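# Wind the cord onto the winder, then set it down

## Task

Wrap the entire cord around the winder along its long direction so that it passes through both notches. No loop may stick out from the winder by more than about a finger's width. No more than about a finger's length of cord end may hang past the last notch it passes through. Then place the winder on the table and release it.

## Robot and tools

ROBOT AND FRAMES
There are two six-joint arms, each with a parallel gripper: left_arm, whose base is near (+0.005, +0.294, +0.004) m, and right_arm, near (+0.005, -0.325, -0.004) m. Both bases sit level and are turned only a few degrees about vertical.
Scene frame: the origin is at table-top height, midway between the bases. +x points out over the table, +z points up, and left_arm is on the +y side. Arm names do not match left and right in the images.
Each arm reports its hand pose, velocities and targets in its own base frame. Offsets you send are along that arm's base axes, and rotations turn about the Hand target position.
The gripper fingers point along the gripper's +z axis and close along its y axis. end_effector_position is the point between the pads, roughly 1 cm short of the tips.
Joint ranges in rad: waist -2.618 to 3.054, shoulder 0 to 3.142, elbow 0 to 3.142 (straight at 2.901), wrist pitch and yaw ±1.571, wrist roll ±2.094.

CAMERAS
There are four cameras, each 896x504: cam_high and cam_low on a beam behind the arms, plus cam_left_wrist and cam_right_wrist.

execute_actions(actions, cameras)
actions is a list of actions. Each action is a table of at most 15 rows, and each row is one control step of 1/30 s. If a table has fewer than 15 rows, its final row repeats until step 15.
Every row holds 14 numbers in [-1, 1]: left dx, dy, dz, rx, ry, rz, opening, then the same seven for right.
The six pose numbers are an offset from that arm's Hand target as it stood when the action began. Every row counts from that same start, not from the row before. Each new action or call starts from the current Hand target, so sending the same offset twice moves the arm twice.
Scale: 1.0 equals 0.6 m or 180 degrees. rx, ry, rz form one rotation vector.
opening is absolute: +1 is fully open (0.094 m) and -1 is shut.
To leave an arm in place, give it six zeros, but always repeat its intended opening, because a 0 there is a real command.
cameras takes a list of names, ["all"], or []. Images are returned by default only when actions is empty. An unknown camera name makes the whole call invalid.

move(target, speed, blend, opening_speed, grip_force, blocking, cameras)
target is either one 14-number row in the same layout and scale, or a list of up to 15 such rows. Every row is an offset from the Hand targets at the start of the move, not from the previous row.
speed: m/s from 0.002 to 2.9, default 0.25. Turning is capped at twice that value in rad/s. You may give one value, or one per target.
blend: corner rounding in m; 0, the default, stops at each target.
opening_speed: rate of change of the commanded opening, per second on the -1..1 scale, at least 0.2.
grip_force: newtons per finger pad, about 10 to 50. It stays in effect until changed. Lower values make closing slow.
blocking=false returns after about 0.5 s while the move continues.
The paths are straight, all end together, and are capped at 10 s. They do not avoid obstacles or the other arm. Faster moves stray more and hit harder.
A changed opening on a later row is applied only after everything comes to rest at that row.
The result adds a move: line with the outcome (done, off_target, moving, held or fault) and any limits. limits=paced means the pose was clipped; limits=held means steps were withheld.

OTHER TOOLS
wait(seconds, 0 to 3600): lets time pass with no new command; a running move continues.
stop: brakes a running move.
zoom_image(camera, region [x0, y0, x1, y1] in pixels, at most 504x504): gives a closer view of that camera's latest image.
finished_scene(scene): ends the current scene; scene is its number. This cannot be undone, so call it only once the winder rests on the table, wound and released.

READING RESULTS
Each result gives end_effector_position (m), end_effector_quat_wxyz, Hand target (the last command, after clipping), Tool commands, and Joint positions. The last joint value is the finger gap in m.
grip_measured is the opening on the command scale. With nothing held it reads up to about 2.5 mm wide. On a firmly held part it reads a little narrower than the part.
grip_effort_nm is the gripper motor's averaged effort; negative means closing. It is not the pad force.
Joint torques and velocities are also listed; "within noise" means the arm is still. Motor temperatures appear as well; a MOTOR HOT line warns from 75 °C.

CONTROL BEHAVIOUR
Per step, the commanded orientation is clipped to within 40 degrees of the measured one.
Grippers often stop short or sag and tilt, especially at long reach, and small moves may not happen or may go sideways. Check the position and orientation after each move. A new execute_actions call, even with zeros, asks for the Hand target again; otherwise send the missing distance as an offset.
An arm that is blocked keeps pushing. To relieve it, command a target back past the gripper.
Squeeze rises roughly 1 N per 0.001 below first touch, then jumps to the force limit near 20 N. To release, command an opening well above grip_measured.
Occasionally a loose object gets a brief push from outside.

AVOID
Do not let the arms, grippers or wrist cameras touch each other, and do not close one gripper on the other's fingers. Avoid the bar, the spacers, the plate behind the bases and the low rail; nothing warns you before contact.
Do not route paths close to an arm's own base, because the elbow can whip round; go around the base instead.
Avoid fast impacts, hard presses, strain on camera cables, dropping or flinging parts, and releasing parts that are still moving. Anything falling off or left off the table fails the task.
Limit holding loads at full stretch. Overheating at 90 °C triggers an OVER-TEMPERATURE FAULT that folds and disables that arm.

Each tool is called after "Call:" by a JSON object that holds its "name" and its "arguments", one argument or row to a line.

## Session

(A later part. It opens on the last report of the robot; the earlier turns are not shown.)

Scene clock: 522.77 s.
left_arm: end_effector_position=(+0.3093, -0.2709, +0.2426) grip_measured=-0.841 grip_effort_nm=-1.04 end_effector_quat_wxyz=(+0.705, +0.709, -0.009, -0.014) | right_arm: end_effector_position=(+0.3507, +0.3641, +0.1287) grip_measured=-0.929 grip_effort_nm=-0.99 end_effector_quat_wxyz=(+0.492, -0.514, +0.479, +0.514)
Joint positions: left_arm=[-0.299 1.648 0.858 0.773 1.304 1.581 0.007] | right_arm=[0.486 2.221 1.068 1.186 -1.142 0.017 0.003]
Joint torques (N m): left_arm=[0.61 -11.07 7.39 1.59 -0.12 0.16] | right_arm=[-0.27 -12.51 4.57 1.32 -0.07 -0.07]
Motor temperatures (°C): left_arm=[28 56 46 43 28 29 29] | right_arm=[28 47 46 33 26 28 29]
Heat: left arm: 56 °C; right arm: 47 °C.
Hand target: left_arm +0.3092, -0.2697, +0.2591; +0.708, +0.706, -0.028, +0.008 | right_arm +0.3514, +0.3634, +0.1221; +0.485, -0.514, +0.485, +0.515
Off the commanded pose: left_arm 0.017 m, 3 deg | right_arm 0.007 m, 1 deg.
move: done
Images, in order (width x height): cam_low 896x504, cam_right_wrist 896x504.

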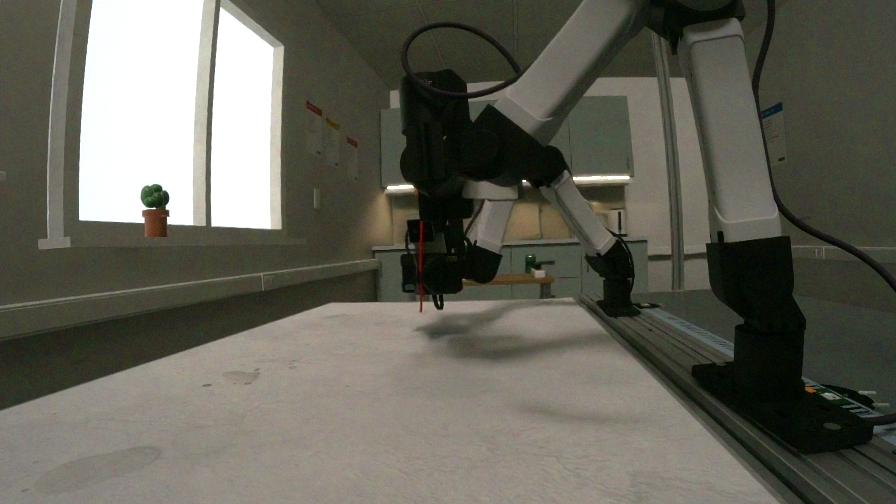

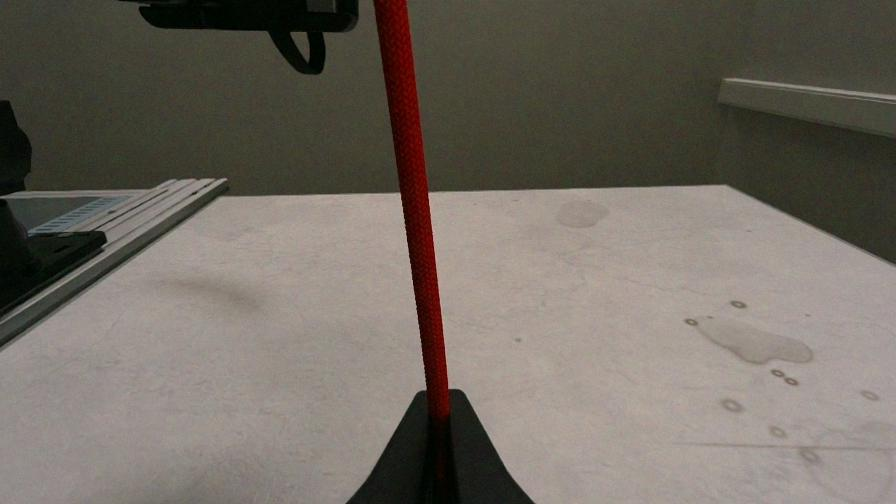

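Call:
{"name": "move", "arguments": {
  "target": [0,0,0,0,0,0,-0.88, 0,0,-0.0667,0,0,0,-1.0],
  "speed": 0.08,
  "cameras": ["cam_high", "cam_low", "cam_right_wrist"]
}}

Call:
{"name": "zoom_image", "arguments": {
  "camera": "cam_high",
  "region": [360, 190, 480, 280]
}}

Call:
{"name": "zoom_image", "arguments": {
  "camera": "cam_low",
  "region": [360, 170, 520, 350]
}}

Scene clock: 525.87 s.
left_arm: end_effector_position=(+0.3104, -0.2708, +0.2361) grip_measured=-0.841 grip_effort_nm=-1.04 end_effector_quat_wxyz=(+0.700, +0.714, +0.012, -0.029) | right_arm: end_effector_position=(+0.3492, +0.3638, +0.0999) grip_measured=-0.929 grip_effort_nm=-0.99 end_effector_quat_wxyz=(+0.496, -0.518, +0.472, +0.513)
Joint positions: left_arm=[-0.299 1.648 0.858 0.719 1.296 1.581 0.007] | right_arm=[0.486 2.319 1.068 1.296 -1.149 0.012 0.003]
Joint torques (N m): left_arm=[0.57 -11.25 7.41 2.19 0.02 0.21] | right_arm=[-0.27 -9.81 4.49 1.42 0 -0.05]
Motor temperatures (°C): left_arm=[28 56 46 43 28 29 29] | right_arm=[28 47 46 33 26 28 29]
Heat: left arm: 56 °C; right arm: 47 °C.
Hand target: left_arm +0.3091, -0.2698, +0.2591; +0.708, +0.706, -0.029, +0.008 | right_arm +0.3514, +0.3634, +0.0820; +0.485, -0.514, +0.485, +0.515
Off the commanded pose: left_arm 0.023 m, 6 deg | right_arm 0.018 m, 2 deg.
move: off_target (right_arm)

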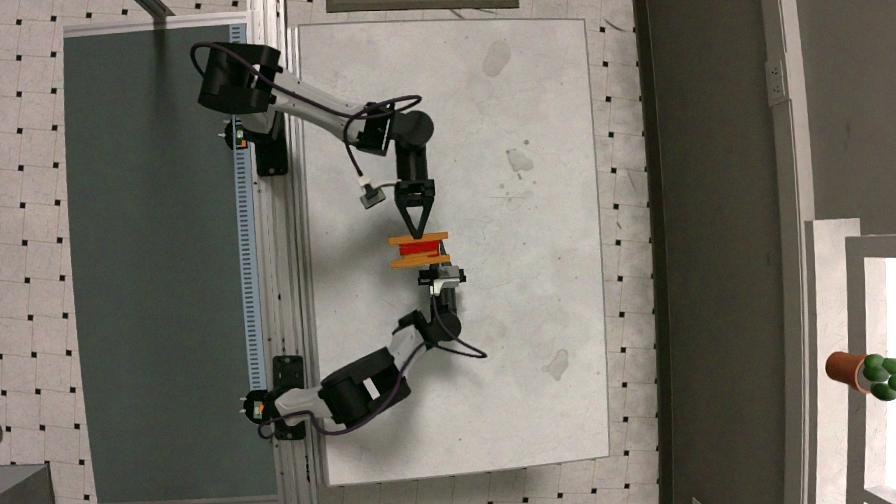

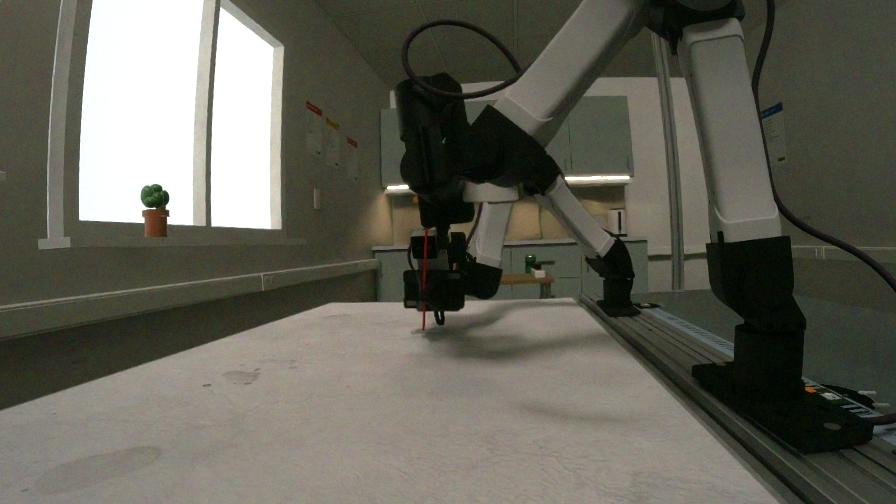

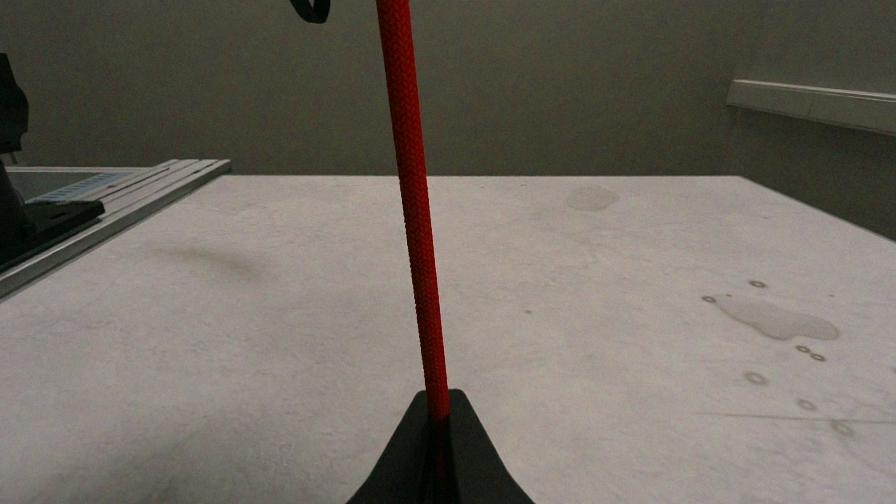

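Scaled by 4.200 from the camera's image (finer frame: 1280x720).

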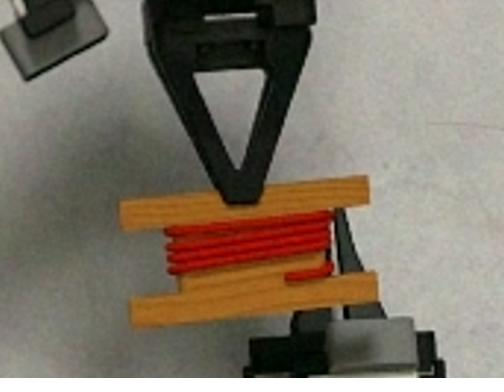

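Scaled by 2.800 from the camera's image (finer frame: 1280x720).

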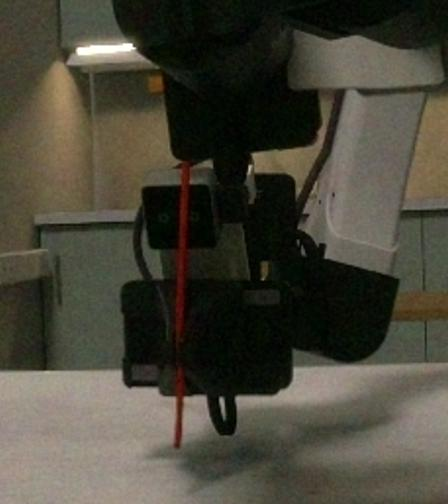

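Call:
{"name": "move", "arguments": {
  "target": [
    [0,0,0,0,0,0,-0.88, 0,0,0,0,0,0,0.0],
    [0,0,0,0,0,0,-0.88, 0.007,-0.1165,0,0,0,0,0.0],
    [0,0,0,0,0,0,-0.88, -0.1487,-0.2373,0.3363,0.1011,0.494,-0.1301,-0.2],
    [0,0,0,0,0,0,-0.88, -0.0777,-0.1462,0.303,-0.0291,0.4837,0.0005,-0.2],
    [0,0,0,0,0,0,-0.88, -0.0817,-0.0797,0.303,-0.0291,0.4837,0.0005,-0.2]
  ],
  "speed": [0.2, 0.25, 0.6, 0.35, 0.15],
  "opening_speed": 1.0,
  "cameras": ["cam_high", "cam_low", "cam_right_wrist"]
}}

Call:
{"name": "zoom_image", "arguments": {
  "camera": "cam_high",
  "region": [360, 190, 480, 280]
}}

Scene clock: 552.83 s.
left_arm: end_effector_position=(+0.3096, -0.2706, +0.2386) grip_measured=-0.841 grip_effort_nm=-1.04 end_effector_quat_wxyz=(+0.700, +0.713, +0.007, -0.025) | right_arm: end_effector_position=(+0.2963, +0.3103, +0.2515) grip_measured=-0.198 grip_effort_nm=-0.06 end_effector_quat_wxyz=(-0.024, -0.020, +0.715, +0.698)
Joint positions: left_arm=[-0.299 1.642 0.858 0.719 1.296 1.587 0.007] | right_arm=[0.419 1.641 0.922 0.653 -1.214 1.515 0.038]
Joint torques (N m): left_arm=[0.58 -10.58 7.49 2.16 0.01 0.15] | right_arm=[0.54 -7.82 8.51 2 0.12 0.05]
Motor temperatures (°C): left_arm=[28 56 46 48 28 29 30] | right_arm=[28 48 46 34 26 28 29]
Heat: left arm: 56 °C; right arm: 48 °C.
Hand target: left_arm +0.3092, -0.2698, +0.2590; +0.708, +0.706, -0.028, +0.008 | right_arm +0.3023, +0.3156, +0.2639; -0.004, -0.039, +0.706, +0.707
Off the commanded pose: left_arm 0.021 m, 6 deg | right_arm 0.015 m, 3 deg.
move: off_target (right_arm); target 3's new opening was sent with right_arm's hand 0.012 m and 2 deg from that target

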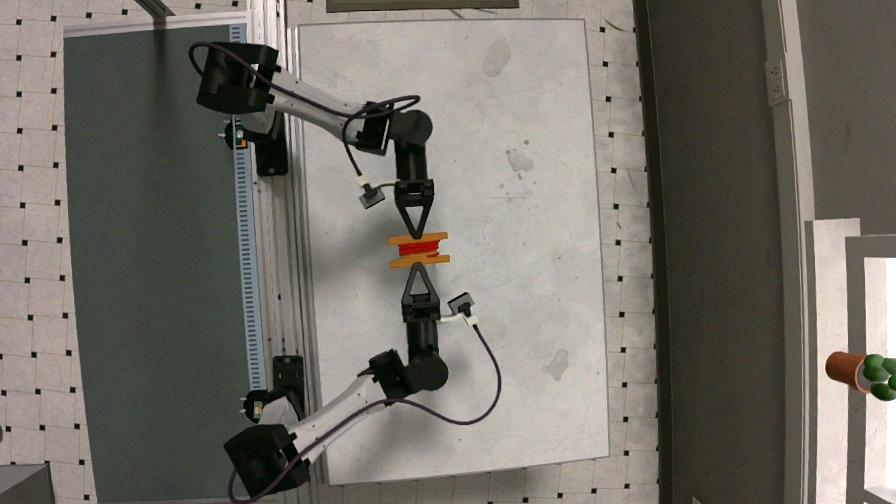

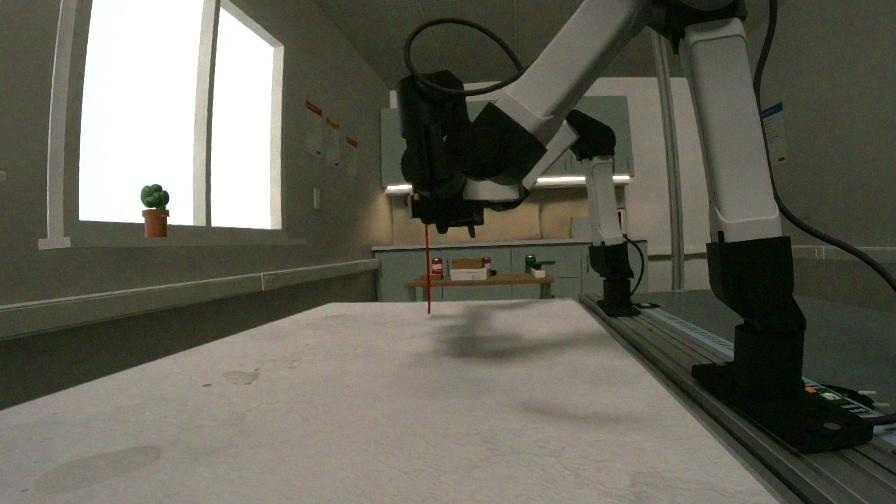

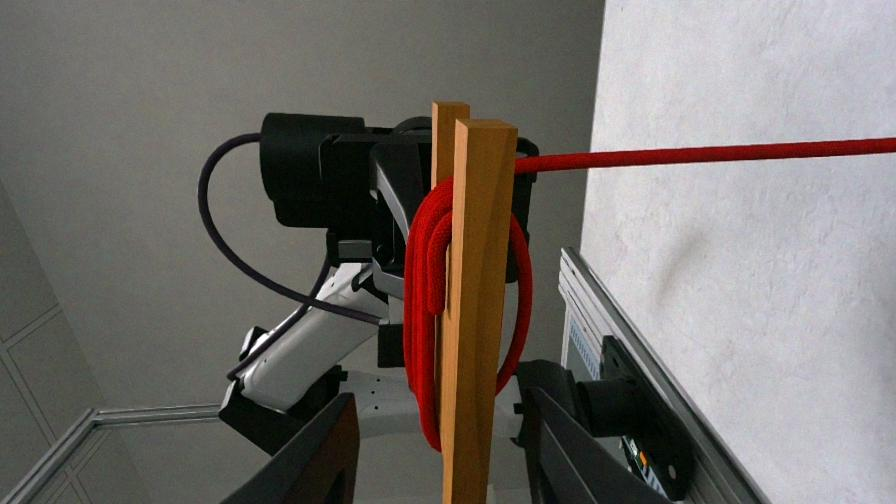

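Scaled by 4.200 from the camera's image (finer frame: 1280x720).

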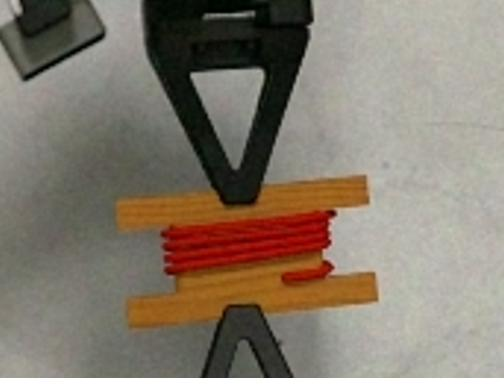

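Call:
{"name": "move", "arguments": {
  "target": [
    [0,0,0,0,0,0,-0.88, 0.0045,0.0105,-0.0117,0,0.011,0,-0.2],
    [0,0,0,0,0,0,-0.88, 0.0045,0.0105,-0.0117,0,0.011,0,-0.88],
    [0,0,0,0,0,0,-0.2, 0.0045,0.0105,-0.0117,0,0.011,0,-0.88],
    [0.0028,0.1,0,0,0,0,-0.2, 0.0045,0.0105,-0.0117,0,0.011,0,-0.88],
    [-0.02,0.135,0.01,-0.0525,0.5148,0.0638,-0.2, 0.0,0.0105,0,0.03,-0.499,0,-0.88],
    [-0.0652,0.1468,0.028,-0.2352,0.9882,-0.0077,-0.2, -0.01,0.0105,0.0,0.0592,-0.984,0,-0.88]
  ],
  "speed": [0.2, 0.2, 0.2, 0.25, 0.6, 0.6],
  "blend": [0, 0, 0, 0, 0.3, 0],
  "opening_speed": 1.2,
  "cameras": ["cam_high", "cam_low", "cam_left_wrist"]
}}

Call:
{"name": "zoom_image", "arguments": {
  "camera": "cam_high",
  "region": [360, 190, 480, 280]
}}

Call:
{"name": "zoom_image", "arguments": {
  "camera": "cam_low",
  "region": [360, 150, 520, 350]
}}

Scene clock: 568.10 s.
left_arm: end_effector_position=(+0.2719, -0.1813, +0.2686) grip_measured=-0.203 grip_effort_nm=0.12 end_effector_quat_wxyz=(+0.155, -0.188, +0.695, -0.677) | right_arm: end_effector_position=(+0.2996, +0.3201, +0.2515) grip_measured=-0.829 grip_effort_nm=-0.99 end_effector_quat_wxyz=(+0.706, -0.708, -0.013, +0.026)
Joint positions: left_arm=[-0.146 0.973 0.524 0.39 0.934 -1.562 0.037] | right_arm=[0.442 1.678 0.926 0.745 -1.184 -1.559 0.008]
Joint torques (N m): left_arm=[-0.17 -3.92 5.2 3.1 -0.21 -0.08] | right_arm=[0.64 -12.12 7.1 1.13 0.12 -0.06]
Heat: left arm: 54 °C; right arm: 47 °C.
Hand target: left_arm +0.2701, -0.1817, +0.2759; +0.174, -0.174, +0.685, -0.686 | right_arm +0.2963, +0.3220, +0.2638; +0.707, -0.707, -0.023, +0.020
Off the commanded pose: left_arm 0.007 m, 3 deg | right_arm 0.013 m, 1 deg.
move: off_target (left_arm, right_arm); target 2's new opening was sent with right_arm's hand 0.016 m and 4 deg from that target; target 3's new opening was sent with left_arm's hand 0.021 m and 5 deg from that target

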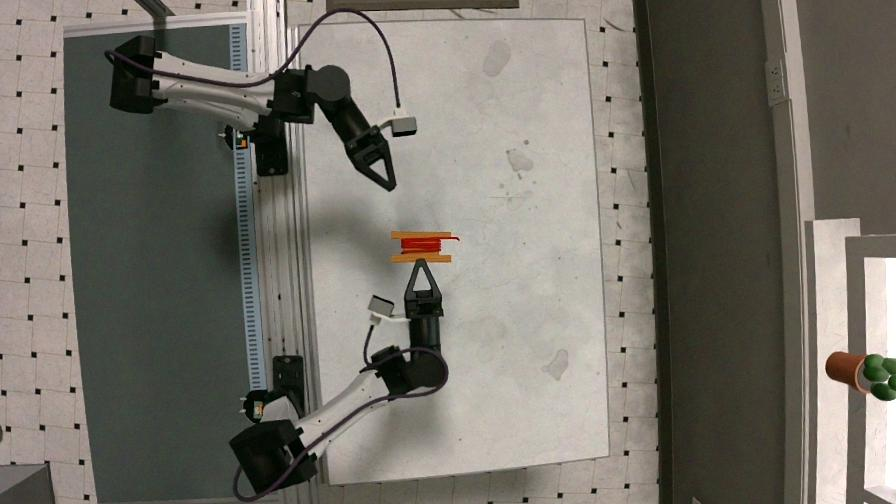

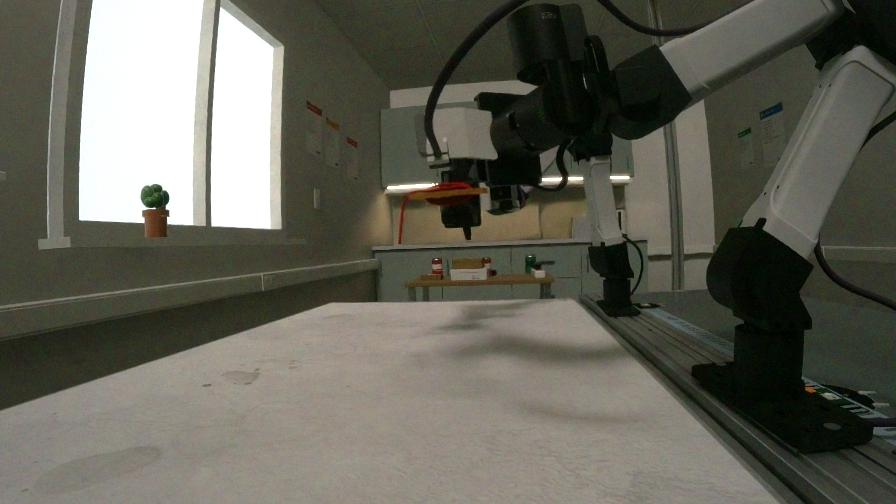

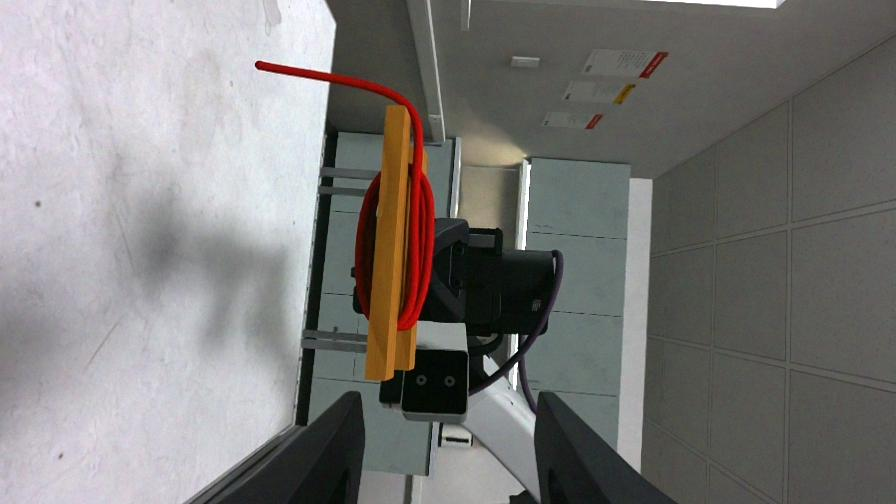

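Scaled by 4.200 from the camera's image (finer frame: 1280x720).

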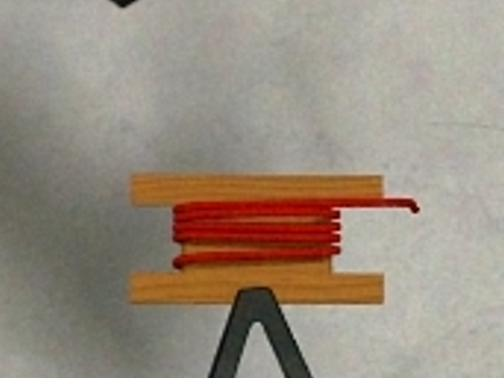

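Scaled by 2.520 from the camera's image (finer frame: 1280x720).

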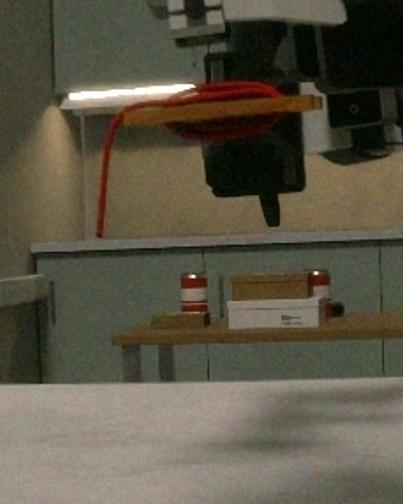

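Call:
{"name": "move", "arguments": {
  "target": [
    [0.1325,-0.037,-0.1332,0.2386,-0.4397,0,0.3, 0,0,0,0,0,0,-0.88],
    [0.2077,-0.1847,-0.1298,0.1177,-0.4908,-0.1306,0.3, 0,0,0,0,0,0,-0.88]
  ],
  "speed": [0.4, 0.2],
  "cameras": ["all"]
}}

Call:
{"name": "zoom_image", "arguments": {
  "camera": "cam_high",
  "region": [360, 190, 480, 280]
}}

Scene clock: 585.47 s.
left_arm: end_effector_position=(+0.3904, -0.2892, +0.2013) grip_measured=+0.297 grip_effort_nm=0.12 end_effector_quat_wxyz=(+0.502, +0.506, +0.490, -0.502) | right_arm: end_effector_position=(+0.2996, +0.3201, +0.2511) grip_measured=-0.829 grip_effort_nm=-0.99 end_effector_quat_wxyz=(+0.705, -0.708, -0.013, +0.026)
Joint positions: left_arm=[-0.285 2.024 1.13 0.925 1.302 -0.014 0.061] | right_arm=[0.442 1.678 0.926 0.742 -1.184 -1.56 0.008]
Joint torques (N m): left_arm=[0.02 -9.78 7.65 1.59 0.07 -0.03] | right_arm=[0.65 -12.15 7.13 1.13 0.12 -0.07]
Motor temperatures (°C): left_arm=[28 50 47 54 28 29 28] | right_arm=[28 51 48 33 25 28 30]
Heat: left arm: 54 °C; right arm: 51 °C.
Hand target: left_arm +0.3947, -0.2925, +0.1980; +0.493, +0.507, +0.494, -0.506 | right_arm +0.2963, +0.3220, +0.2638; +0.707, -0.707, -0.023, +0.020
Off the commanded pose: left_arm 0.006 m, 1 deg | right_arm 0.013 m, 1 deg.
move: done

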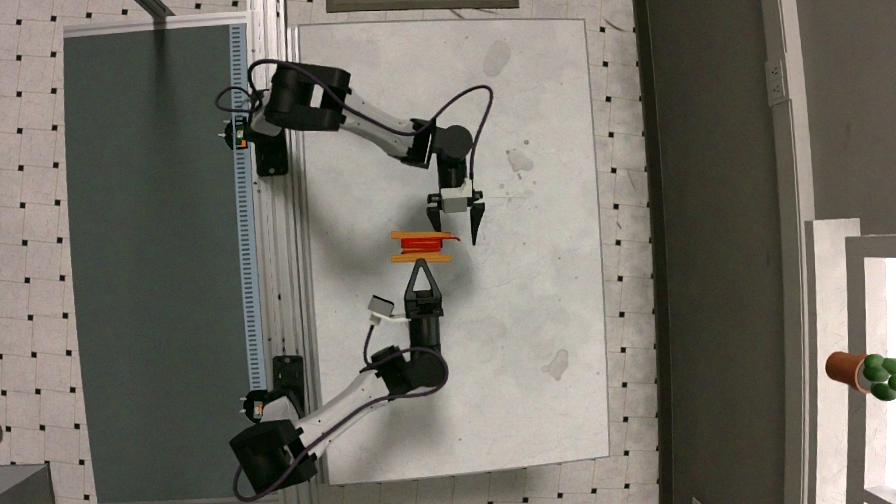

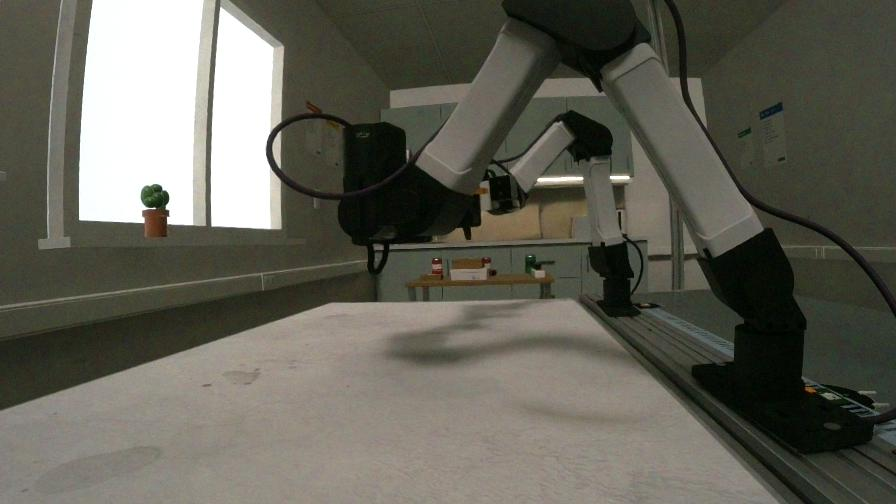

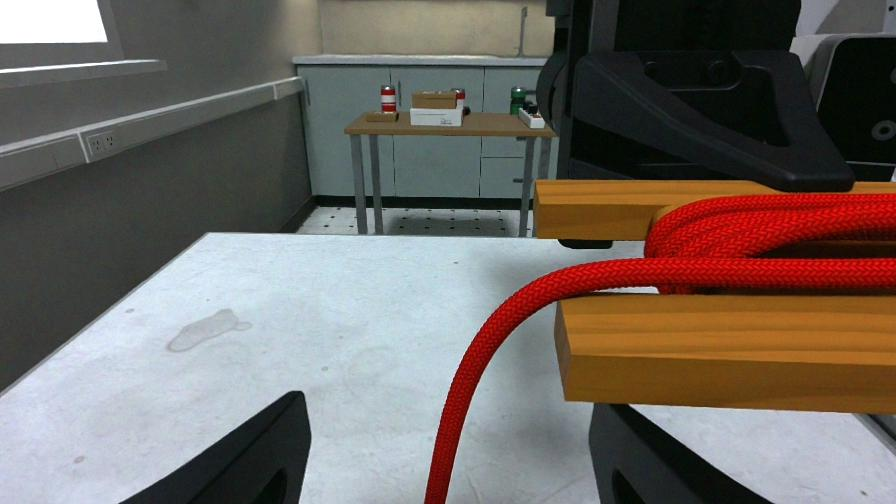

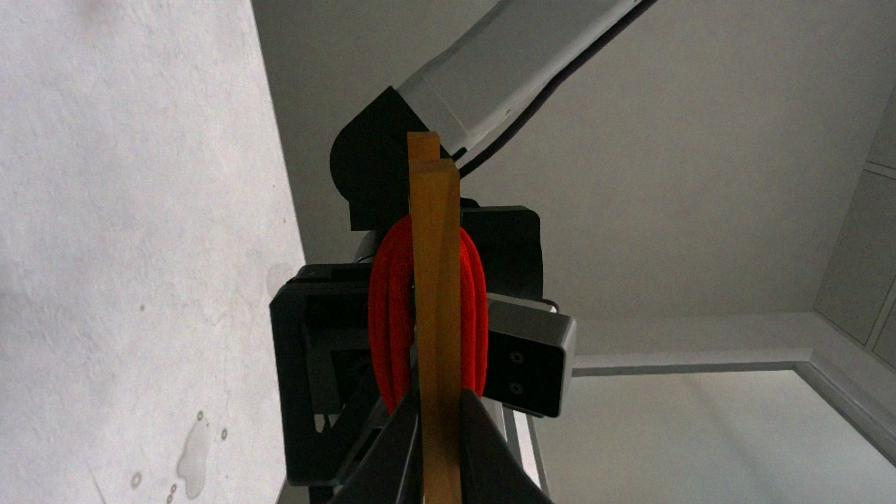

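Scaled by 4.200 from the camera's image (finer frame: 1280x720).

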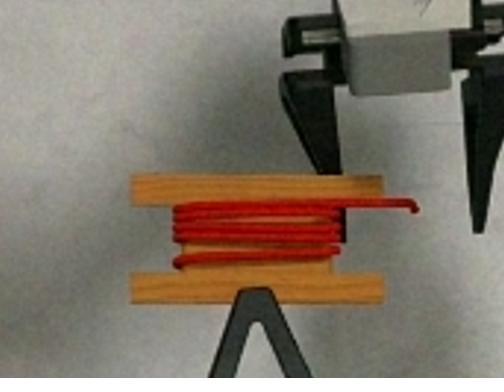

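Call:
{"name": "move", "arguments": {
  "target": [
    [0,0,0,0,0,0,-1.0, 0,0,0,0,0,0,-0.88],
    [-0.001,-0.0333,0,0,0,0,-1.0, 0,0,0,0,0,0,-0.88],
    [-0.046,-0.032,-0.05,0,0,0,-1.0, 0,0,0,0,0,0,-0.88]
  ],
  "speed": [0.1, 0.1, 0.1],
  "opening_speed": 1.0,
  "cameras": ["all"]
}}

Call:
{"name": "zoom_image", "arguments": {
  "camera": "cam_high",
  "region": [360, 190, 480, 280]
}}

Scene clock: 593.60 s.
left_arm: end_effector_position=(+0.3678, -0.3103, +0.1713) grip_measured=-0.936 grip_effort_nm=-1.04 end_effector_quat_wxyz=(+0.476, +0.501, +0.507, -0.516) | right_arm: end_effector_position=(+0.2996, +0.3201, +0.2508) grip_measured=-0.829 grip_effort_nm=-0.99 end_effector_quat_wxyz=(+0.705, -0.709, -0.013, +0.026)
Joint positions: left_arm=[-0.35 2.038 1.05 0.939 1.255 0.001 0.003] | right_arm=[0.442 1.678 0.926 0.741 -1.184 -1.562 0.008]
Joint torques (N m): left_arm=[-0.08 -10.18 4.01 2.7 -0.2 0.12] | right_arm=[0.65 -12.18 7.15 1.15 0.11 -0.07]
Heat: left arm: 51 °C; right arm: 52 °C.
Hand target: left_arm +0.3671, -0.3116, +0.1681; +0.493, +0.507, +0.494, -0.506 | right_arm +0.2963, +0.3220, +0.2638; +0.707, -0.707, -0.023, +0.020
Off the commanded pose: left_arm 0.004 m, 3 deg | right_arm 0.013 m, 1 deg.
move: off_target (left_arm)

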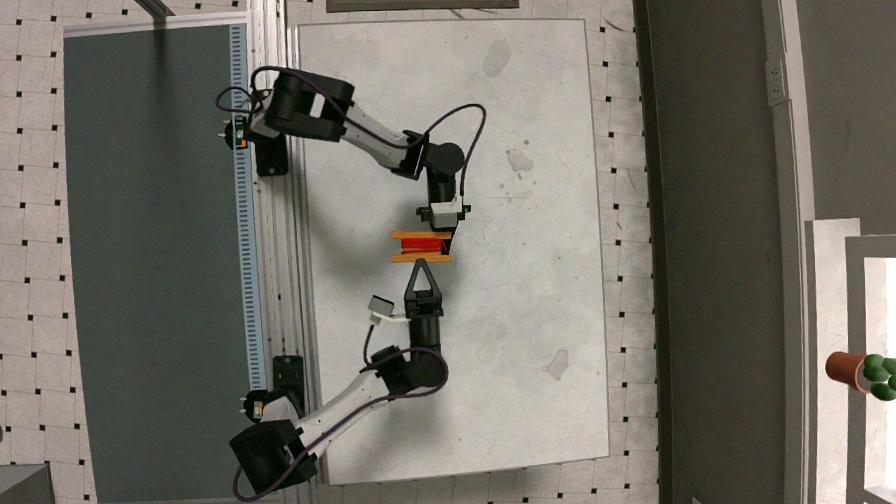

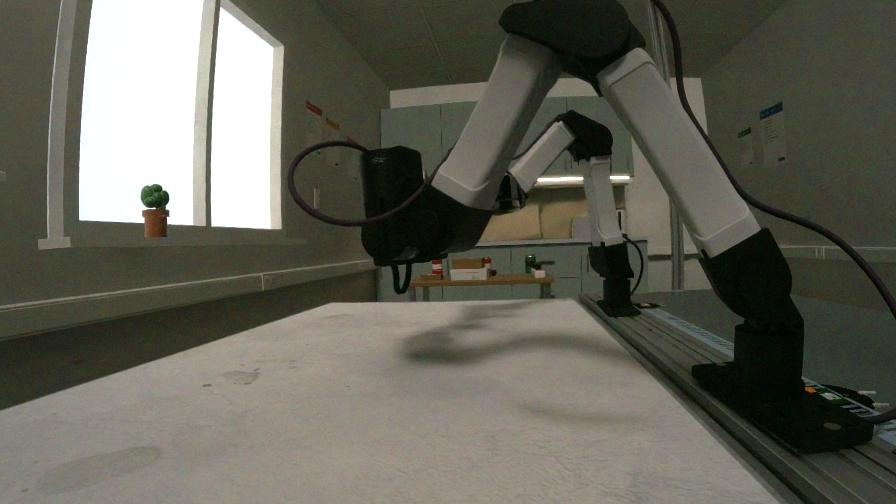

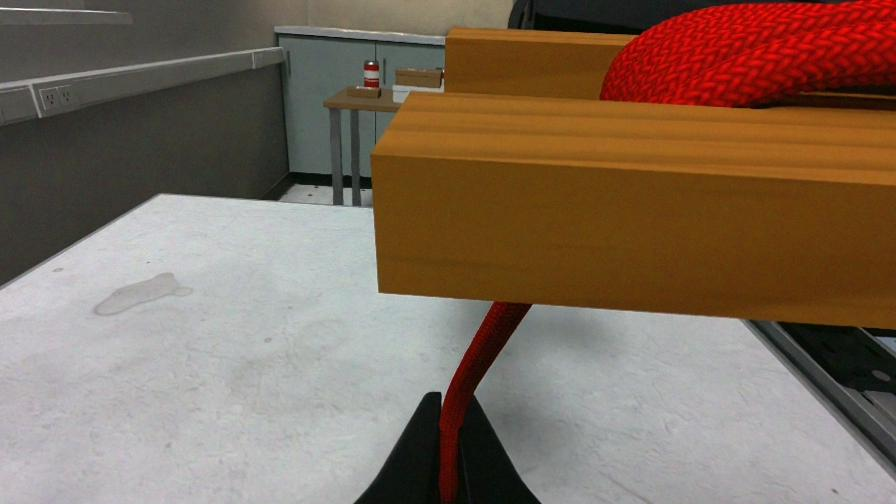

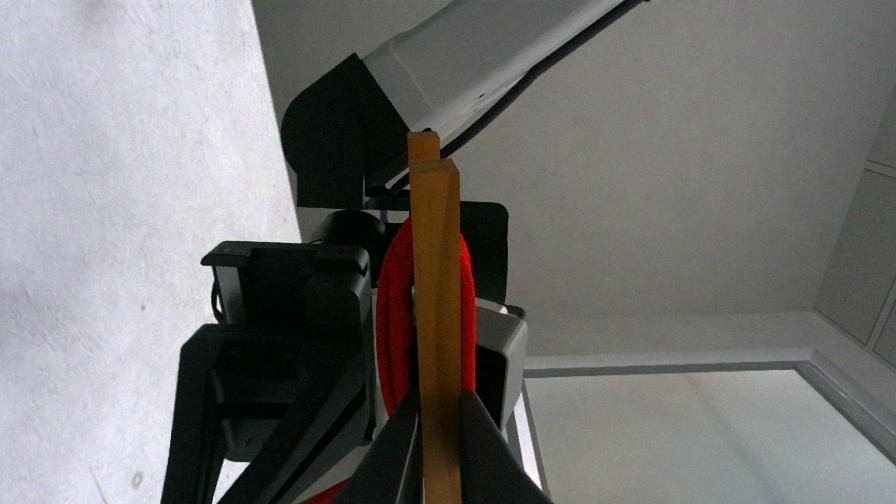

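Scaled by 4.200 from the camera's image (finer frame: 1280x720).

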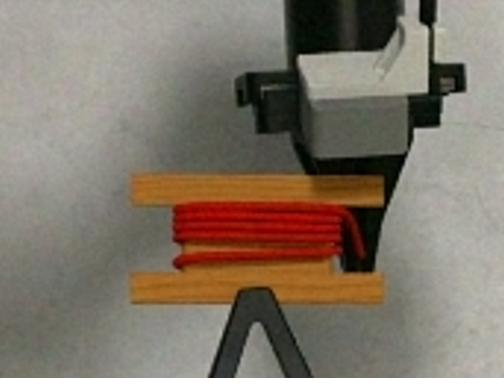

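Call:
{"name": "move", "arguments": {
  "target": [-0.02,0.01,-0.07,0,0,0,-1.0, 0,0,0,0,0,0,-0.88],
  "speed": 0.1,
  "cameras": ["cam_high", "cam_left_wrist", "cam_right_wrist"]
}}

Call:
{"name": "zoom_image", "arguments": {
  "camera": "cam_high",
  "region": [360, 190, 480, 280]
}}

Scene clock: 596.90 s.
left_arm: end_effector_position=(+0.3549, -0.3056, +0.1428) grip_measured=-0.936 grip_effort_nm=-1.04 end_effector_quat_wxyz=(+0.500, +0.518, +0.477, -0.504) | right_arm: end_effector_position=(+0.3004, +0.3201, +0.2441) grip_measured=-0.829 grip_effort_nm=-0.99 end_effector_quat_wxyz=(+0.698, -0.715, +0.009, +0.043)
Joint positions: left_arm=[-0.349 2.118 0.965 1.18 1.265 0.012 0.003] | right_arm=[0.442 1.678 0.926 0.693 -1.178 -1.551 0.008]
Joint torques (N m): left_arm=[0.14 -8.51 3.03 2.17 -0.22 -0.11] | right_arm=[0.64 -12.33 7.16 1.57 0.01 -0.1]
Heat: left arm: 52 °C; right arm: 52 °C.
Hand target: left_arm +0.3550, -0.3057, +0.1260; +0.493, +0.507, +0.494, -0.506 | right_arm +0.2963, +0.3220, +0.2638; +0.707, -0.707, -0.023, +0.020
Off the commanded pose: left_arm 0.017 m, 2 deg | right_arm 0.020 m, 5 deg.
move: off_target (left_arm)

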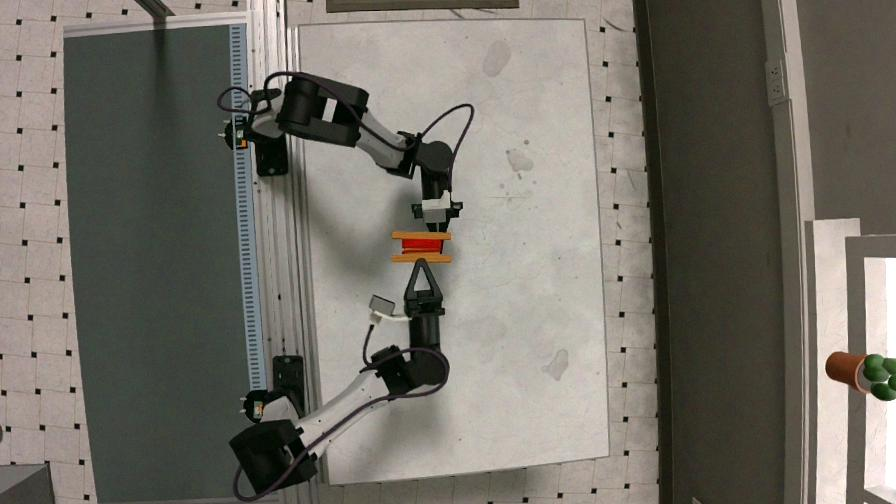

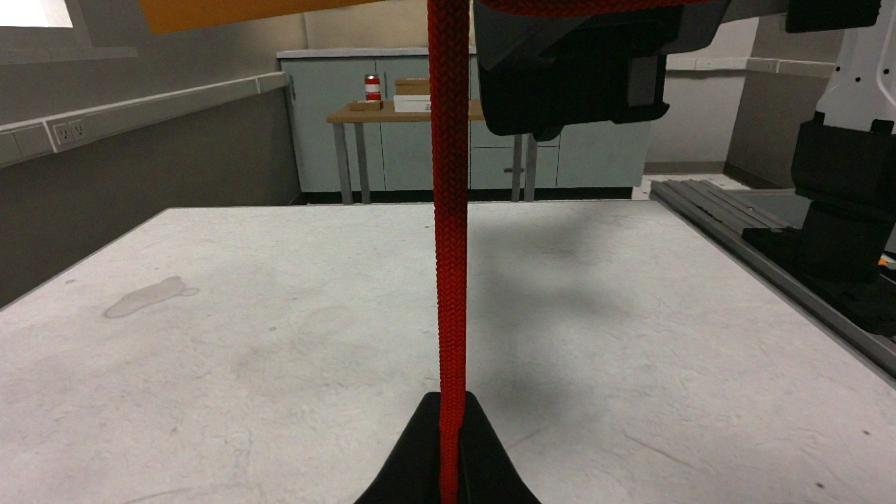

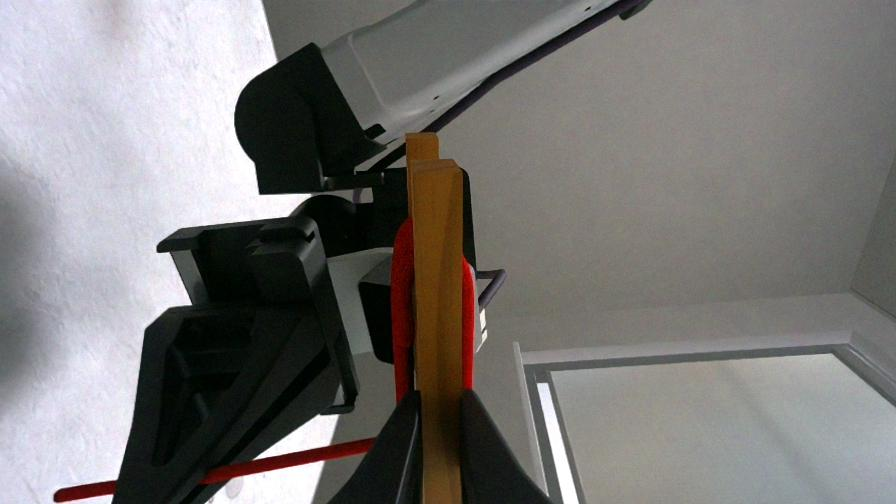

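Scaled by 4.200 from the camera's image (finer frame: 1280x720).

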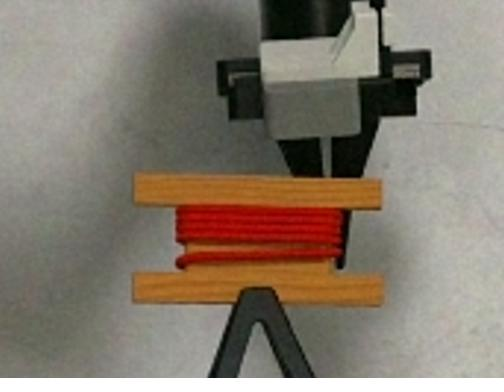

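Call:
{"name": "move", "arguments": {
  "target": [
    [-0.0005,-0.0167,0,0,0,0,-1.0, 0,0,0,0,0,0,-0.88],
    [-0.0005,-0.0167,0,0,0,0,0.0, 0,0,0,0,0,0,-0.88],
    [0.002,0.0833,0,0,0,0,0.0, 0,0,0,0,0,0,-0.88],
    [-0.0423,0.1298,0.2023,0.0127,0.4876,0,-0.2, 0,0,0,0,0,0,-0.88],
    [-0.0442,0.0632,0.2023,0.0127,0.4876,0,-0.2, 0,0,0,0,0,0,-0.88]
  ],
  "speed": [0.1, 0.2, 0.2, 0.4, 0.15],
  "opening_speed": 1.0,
  "cameras": ["all"]
}}

Call:
{"name": "zoom_image", "arguments": {
  "camera": "cam_high",
  "region": [360, 190, 480, 280]
}}

Scene clock: 626.43 s.
left_arm: end_effector_position=(+0.3219, -0.2644, +0.2356) grip_measured=-0.197 grip_effort_nm=-0.14 end_effector_quat_wxyz=(-0.018, +0.005, +0.713, -0.701) | right_arm: end_effector_position=(+0.2996, +0.3197, +0.2457) grip_measured=-0.830 grip_effort_nm=-0.99 end_effector_quat_wxyz=(+0.698, -0.715, +0.003, +0.037)
Joint positions: left_arm=[-0.269 1.69 0.897 0.727 1.334 -1.525 0.038] | right_arm=[0.442 1.672 0.926 0.687 -1.178 -1.568 0.008]
Joint torques (N m): left_arm=[-0.03 -7.98 8.13 2.56 -0.19 -0.07] | right_arm=[0.66 -11.7 7.23 1.62 0.01 -0.04]
Motor temperatures (°C): left_arm=[28 53 44 48 28 29 29] | right_arm=[28 54 49 34 25 28 30]
Heat: left arm: 53 °C; right arm: 54 °C.
Hand target: left_arm +0.3286, -0.2677, +0.2474; +0.004, +0.023, +0.707, -0.707 | right_arm +0.2963, +0.3220, +0.2637; +0.707, -0.707, -0.023, +0.020
Off the commanded pose: left_arm 0.014 m, 3 deg | right_arm 0.019 m, 4 deg.
move: off_target (left_arm); target 2's new opening was sent with left_arm's hand 0.017 m and 2 deg from that target; target 4's new opening was sent with left_arm's hand 0.017 m and 4 deg from that target

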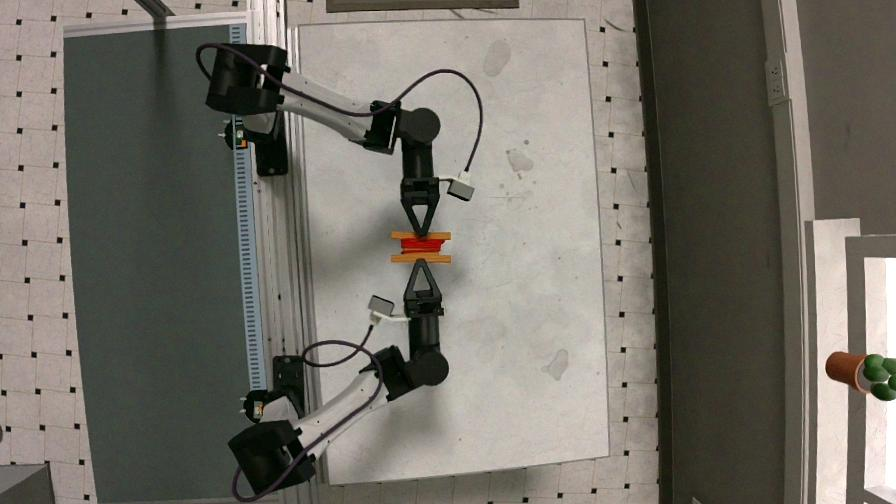

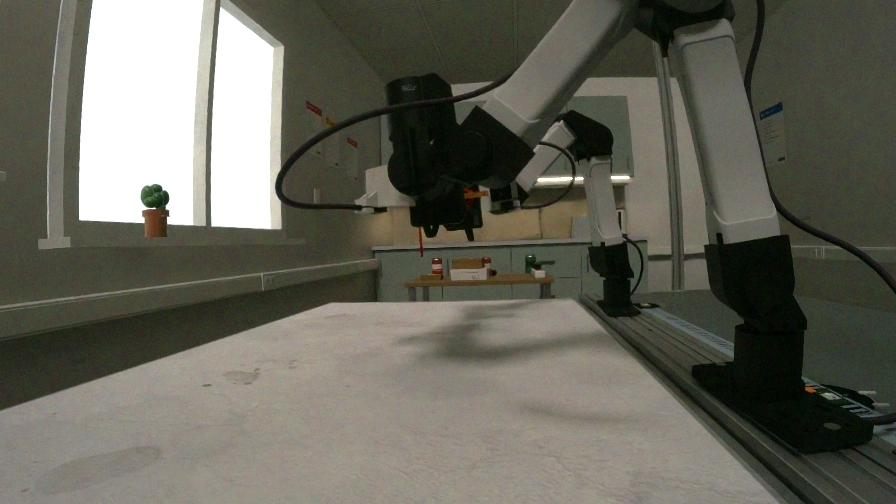

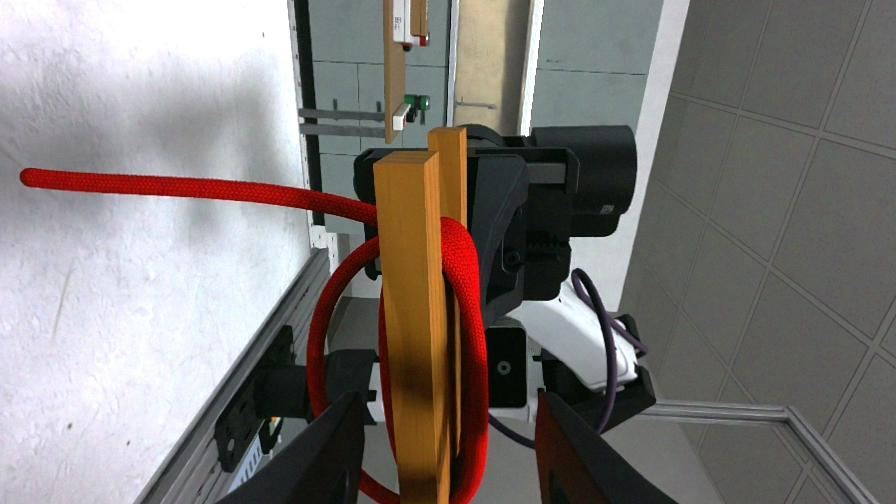

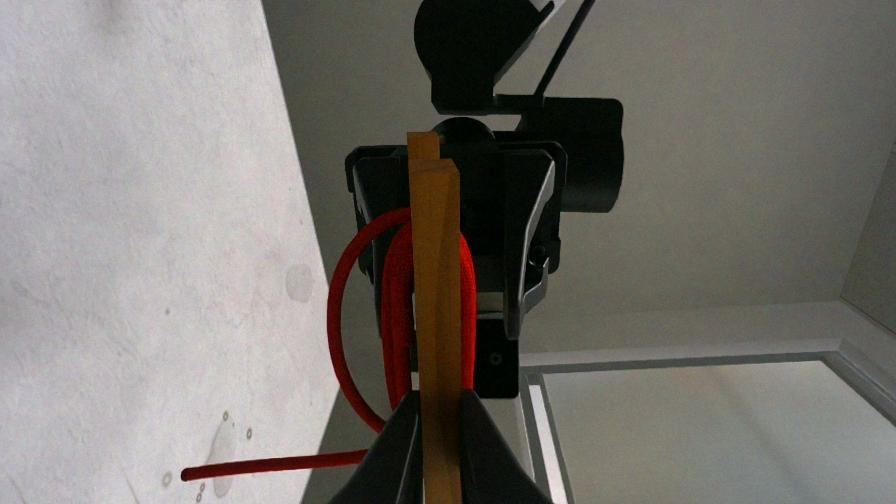

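Scaled by 4.200 from the camera's image (finer frame: 1280x720).

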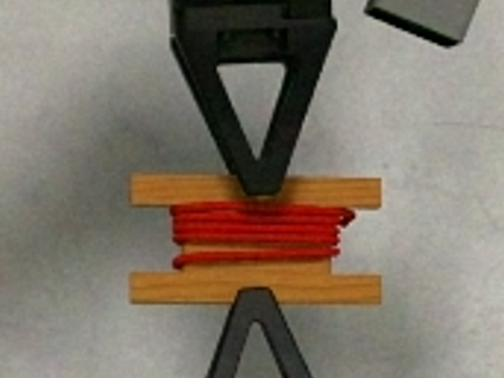

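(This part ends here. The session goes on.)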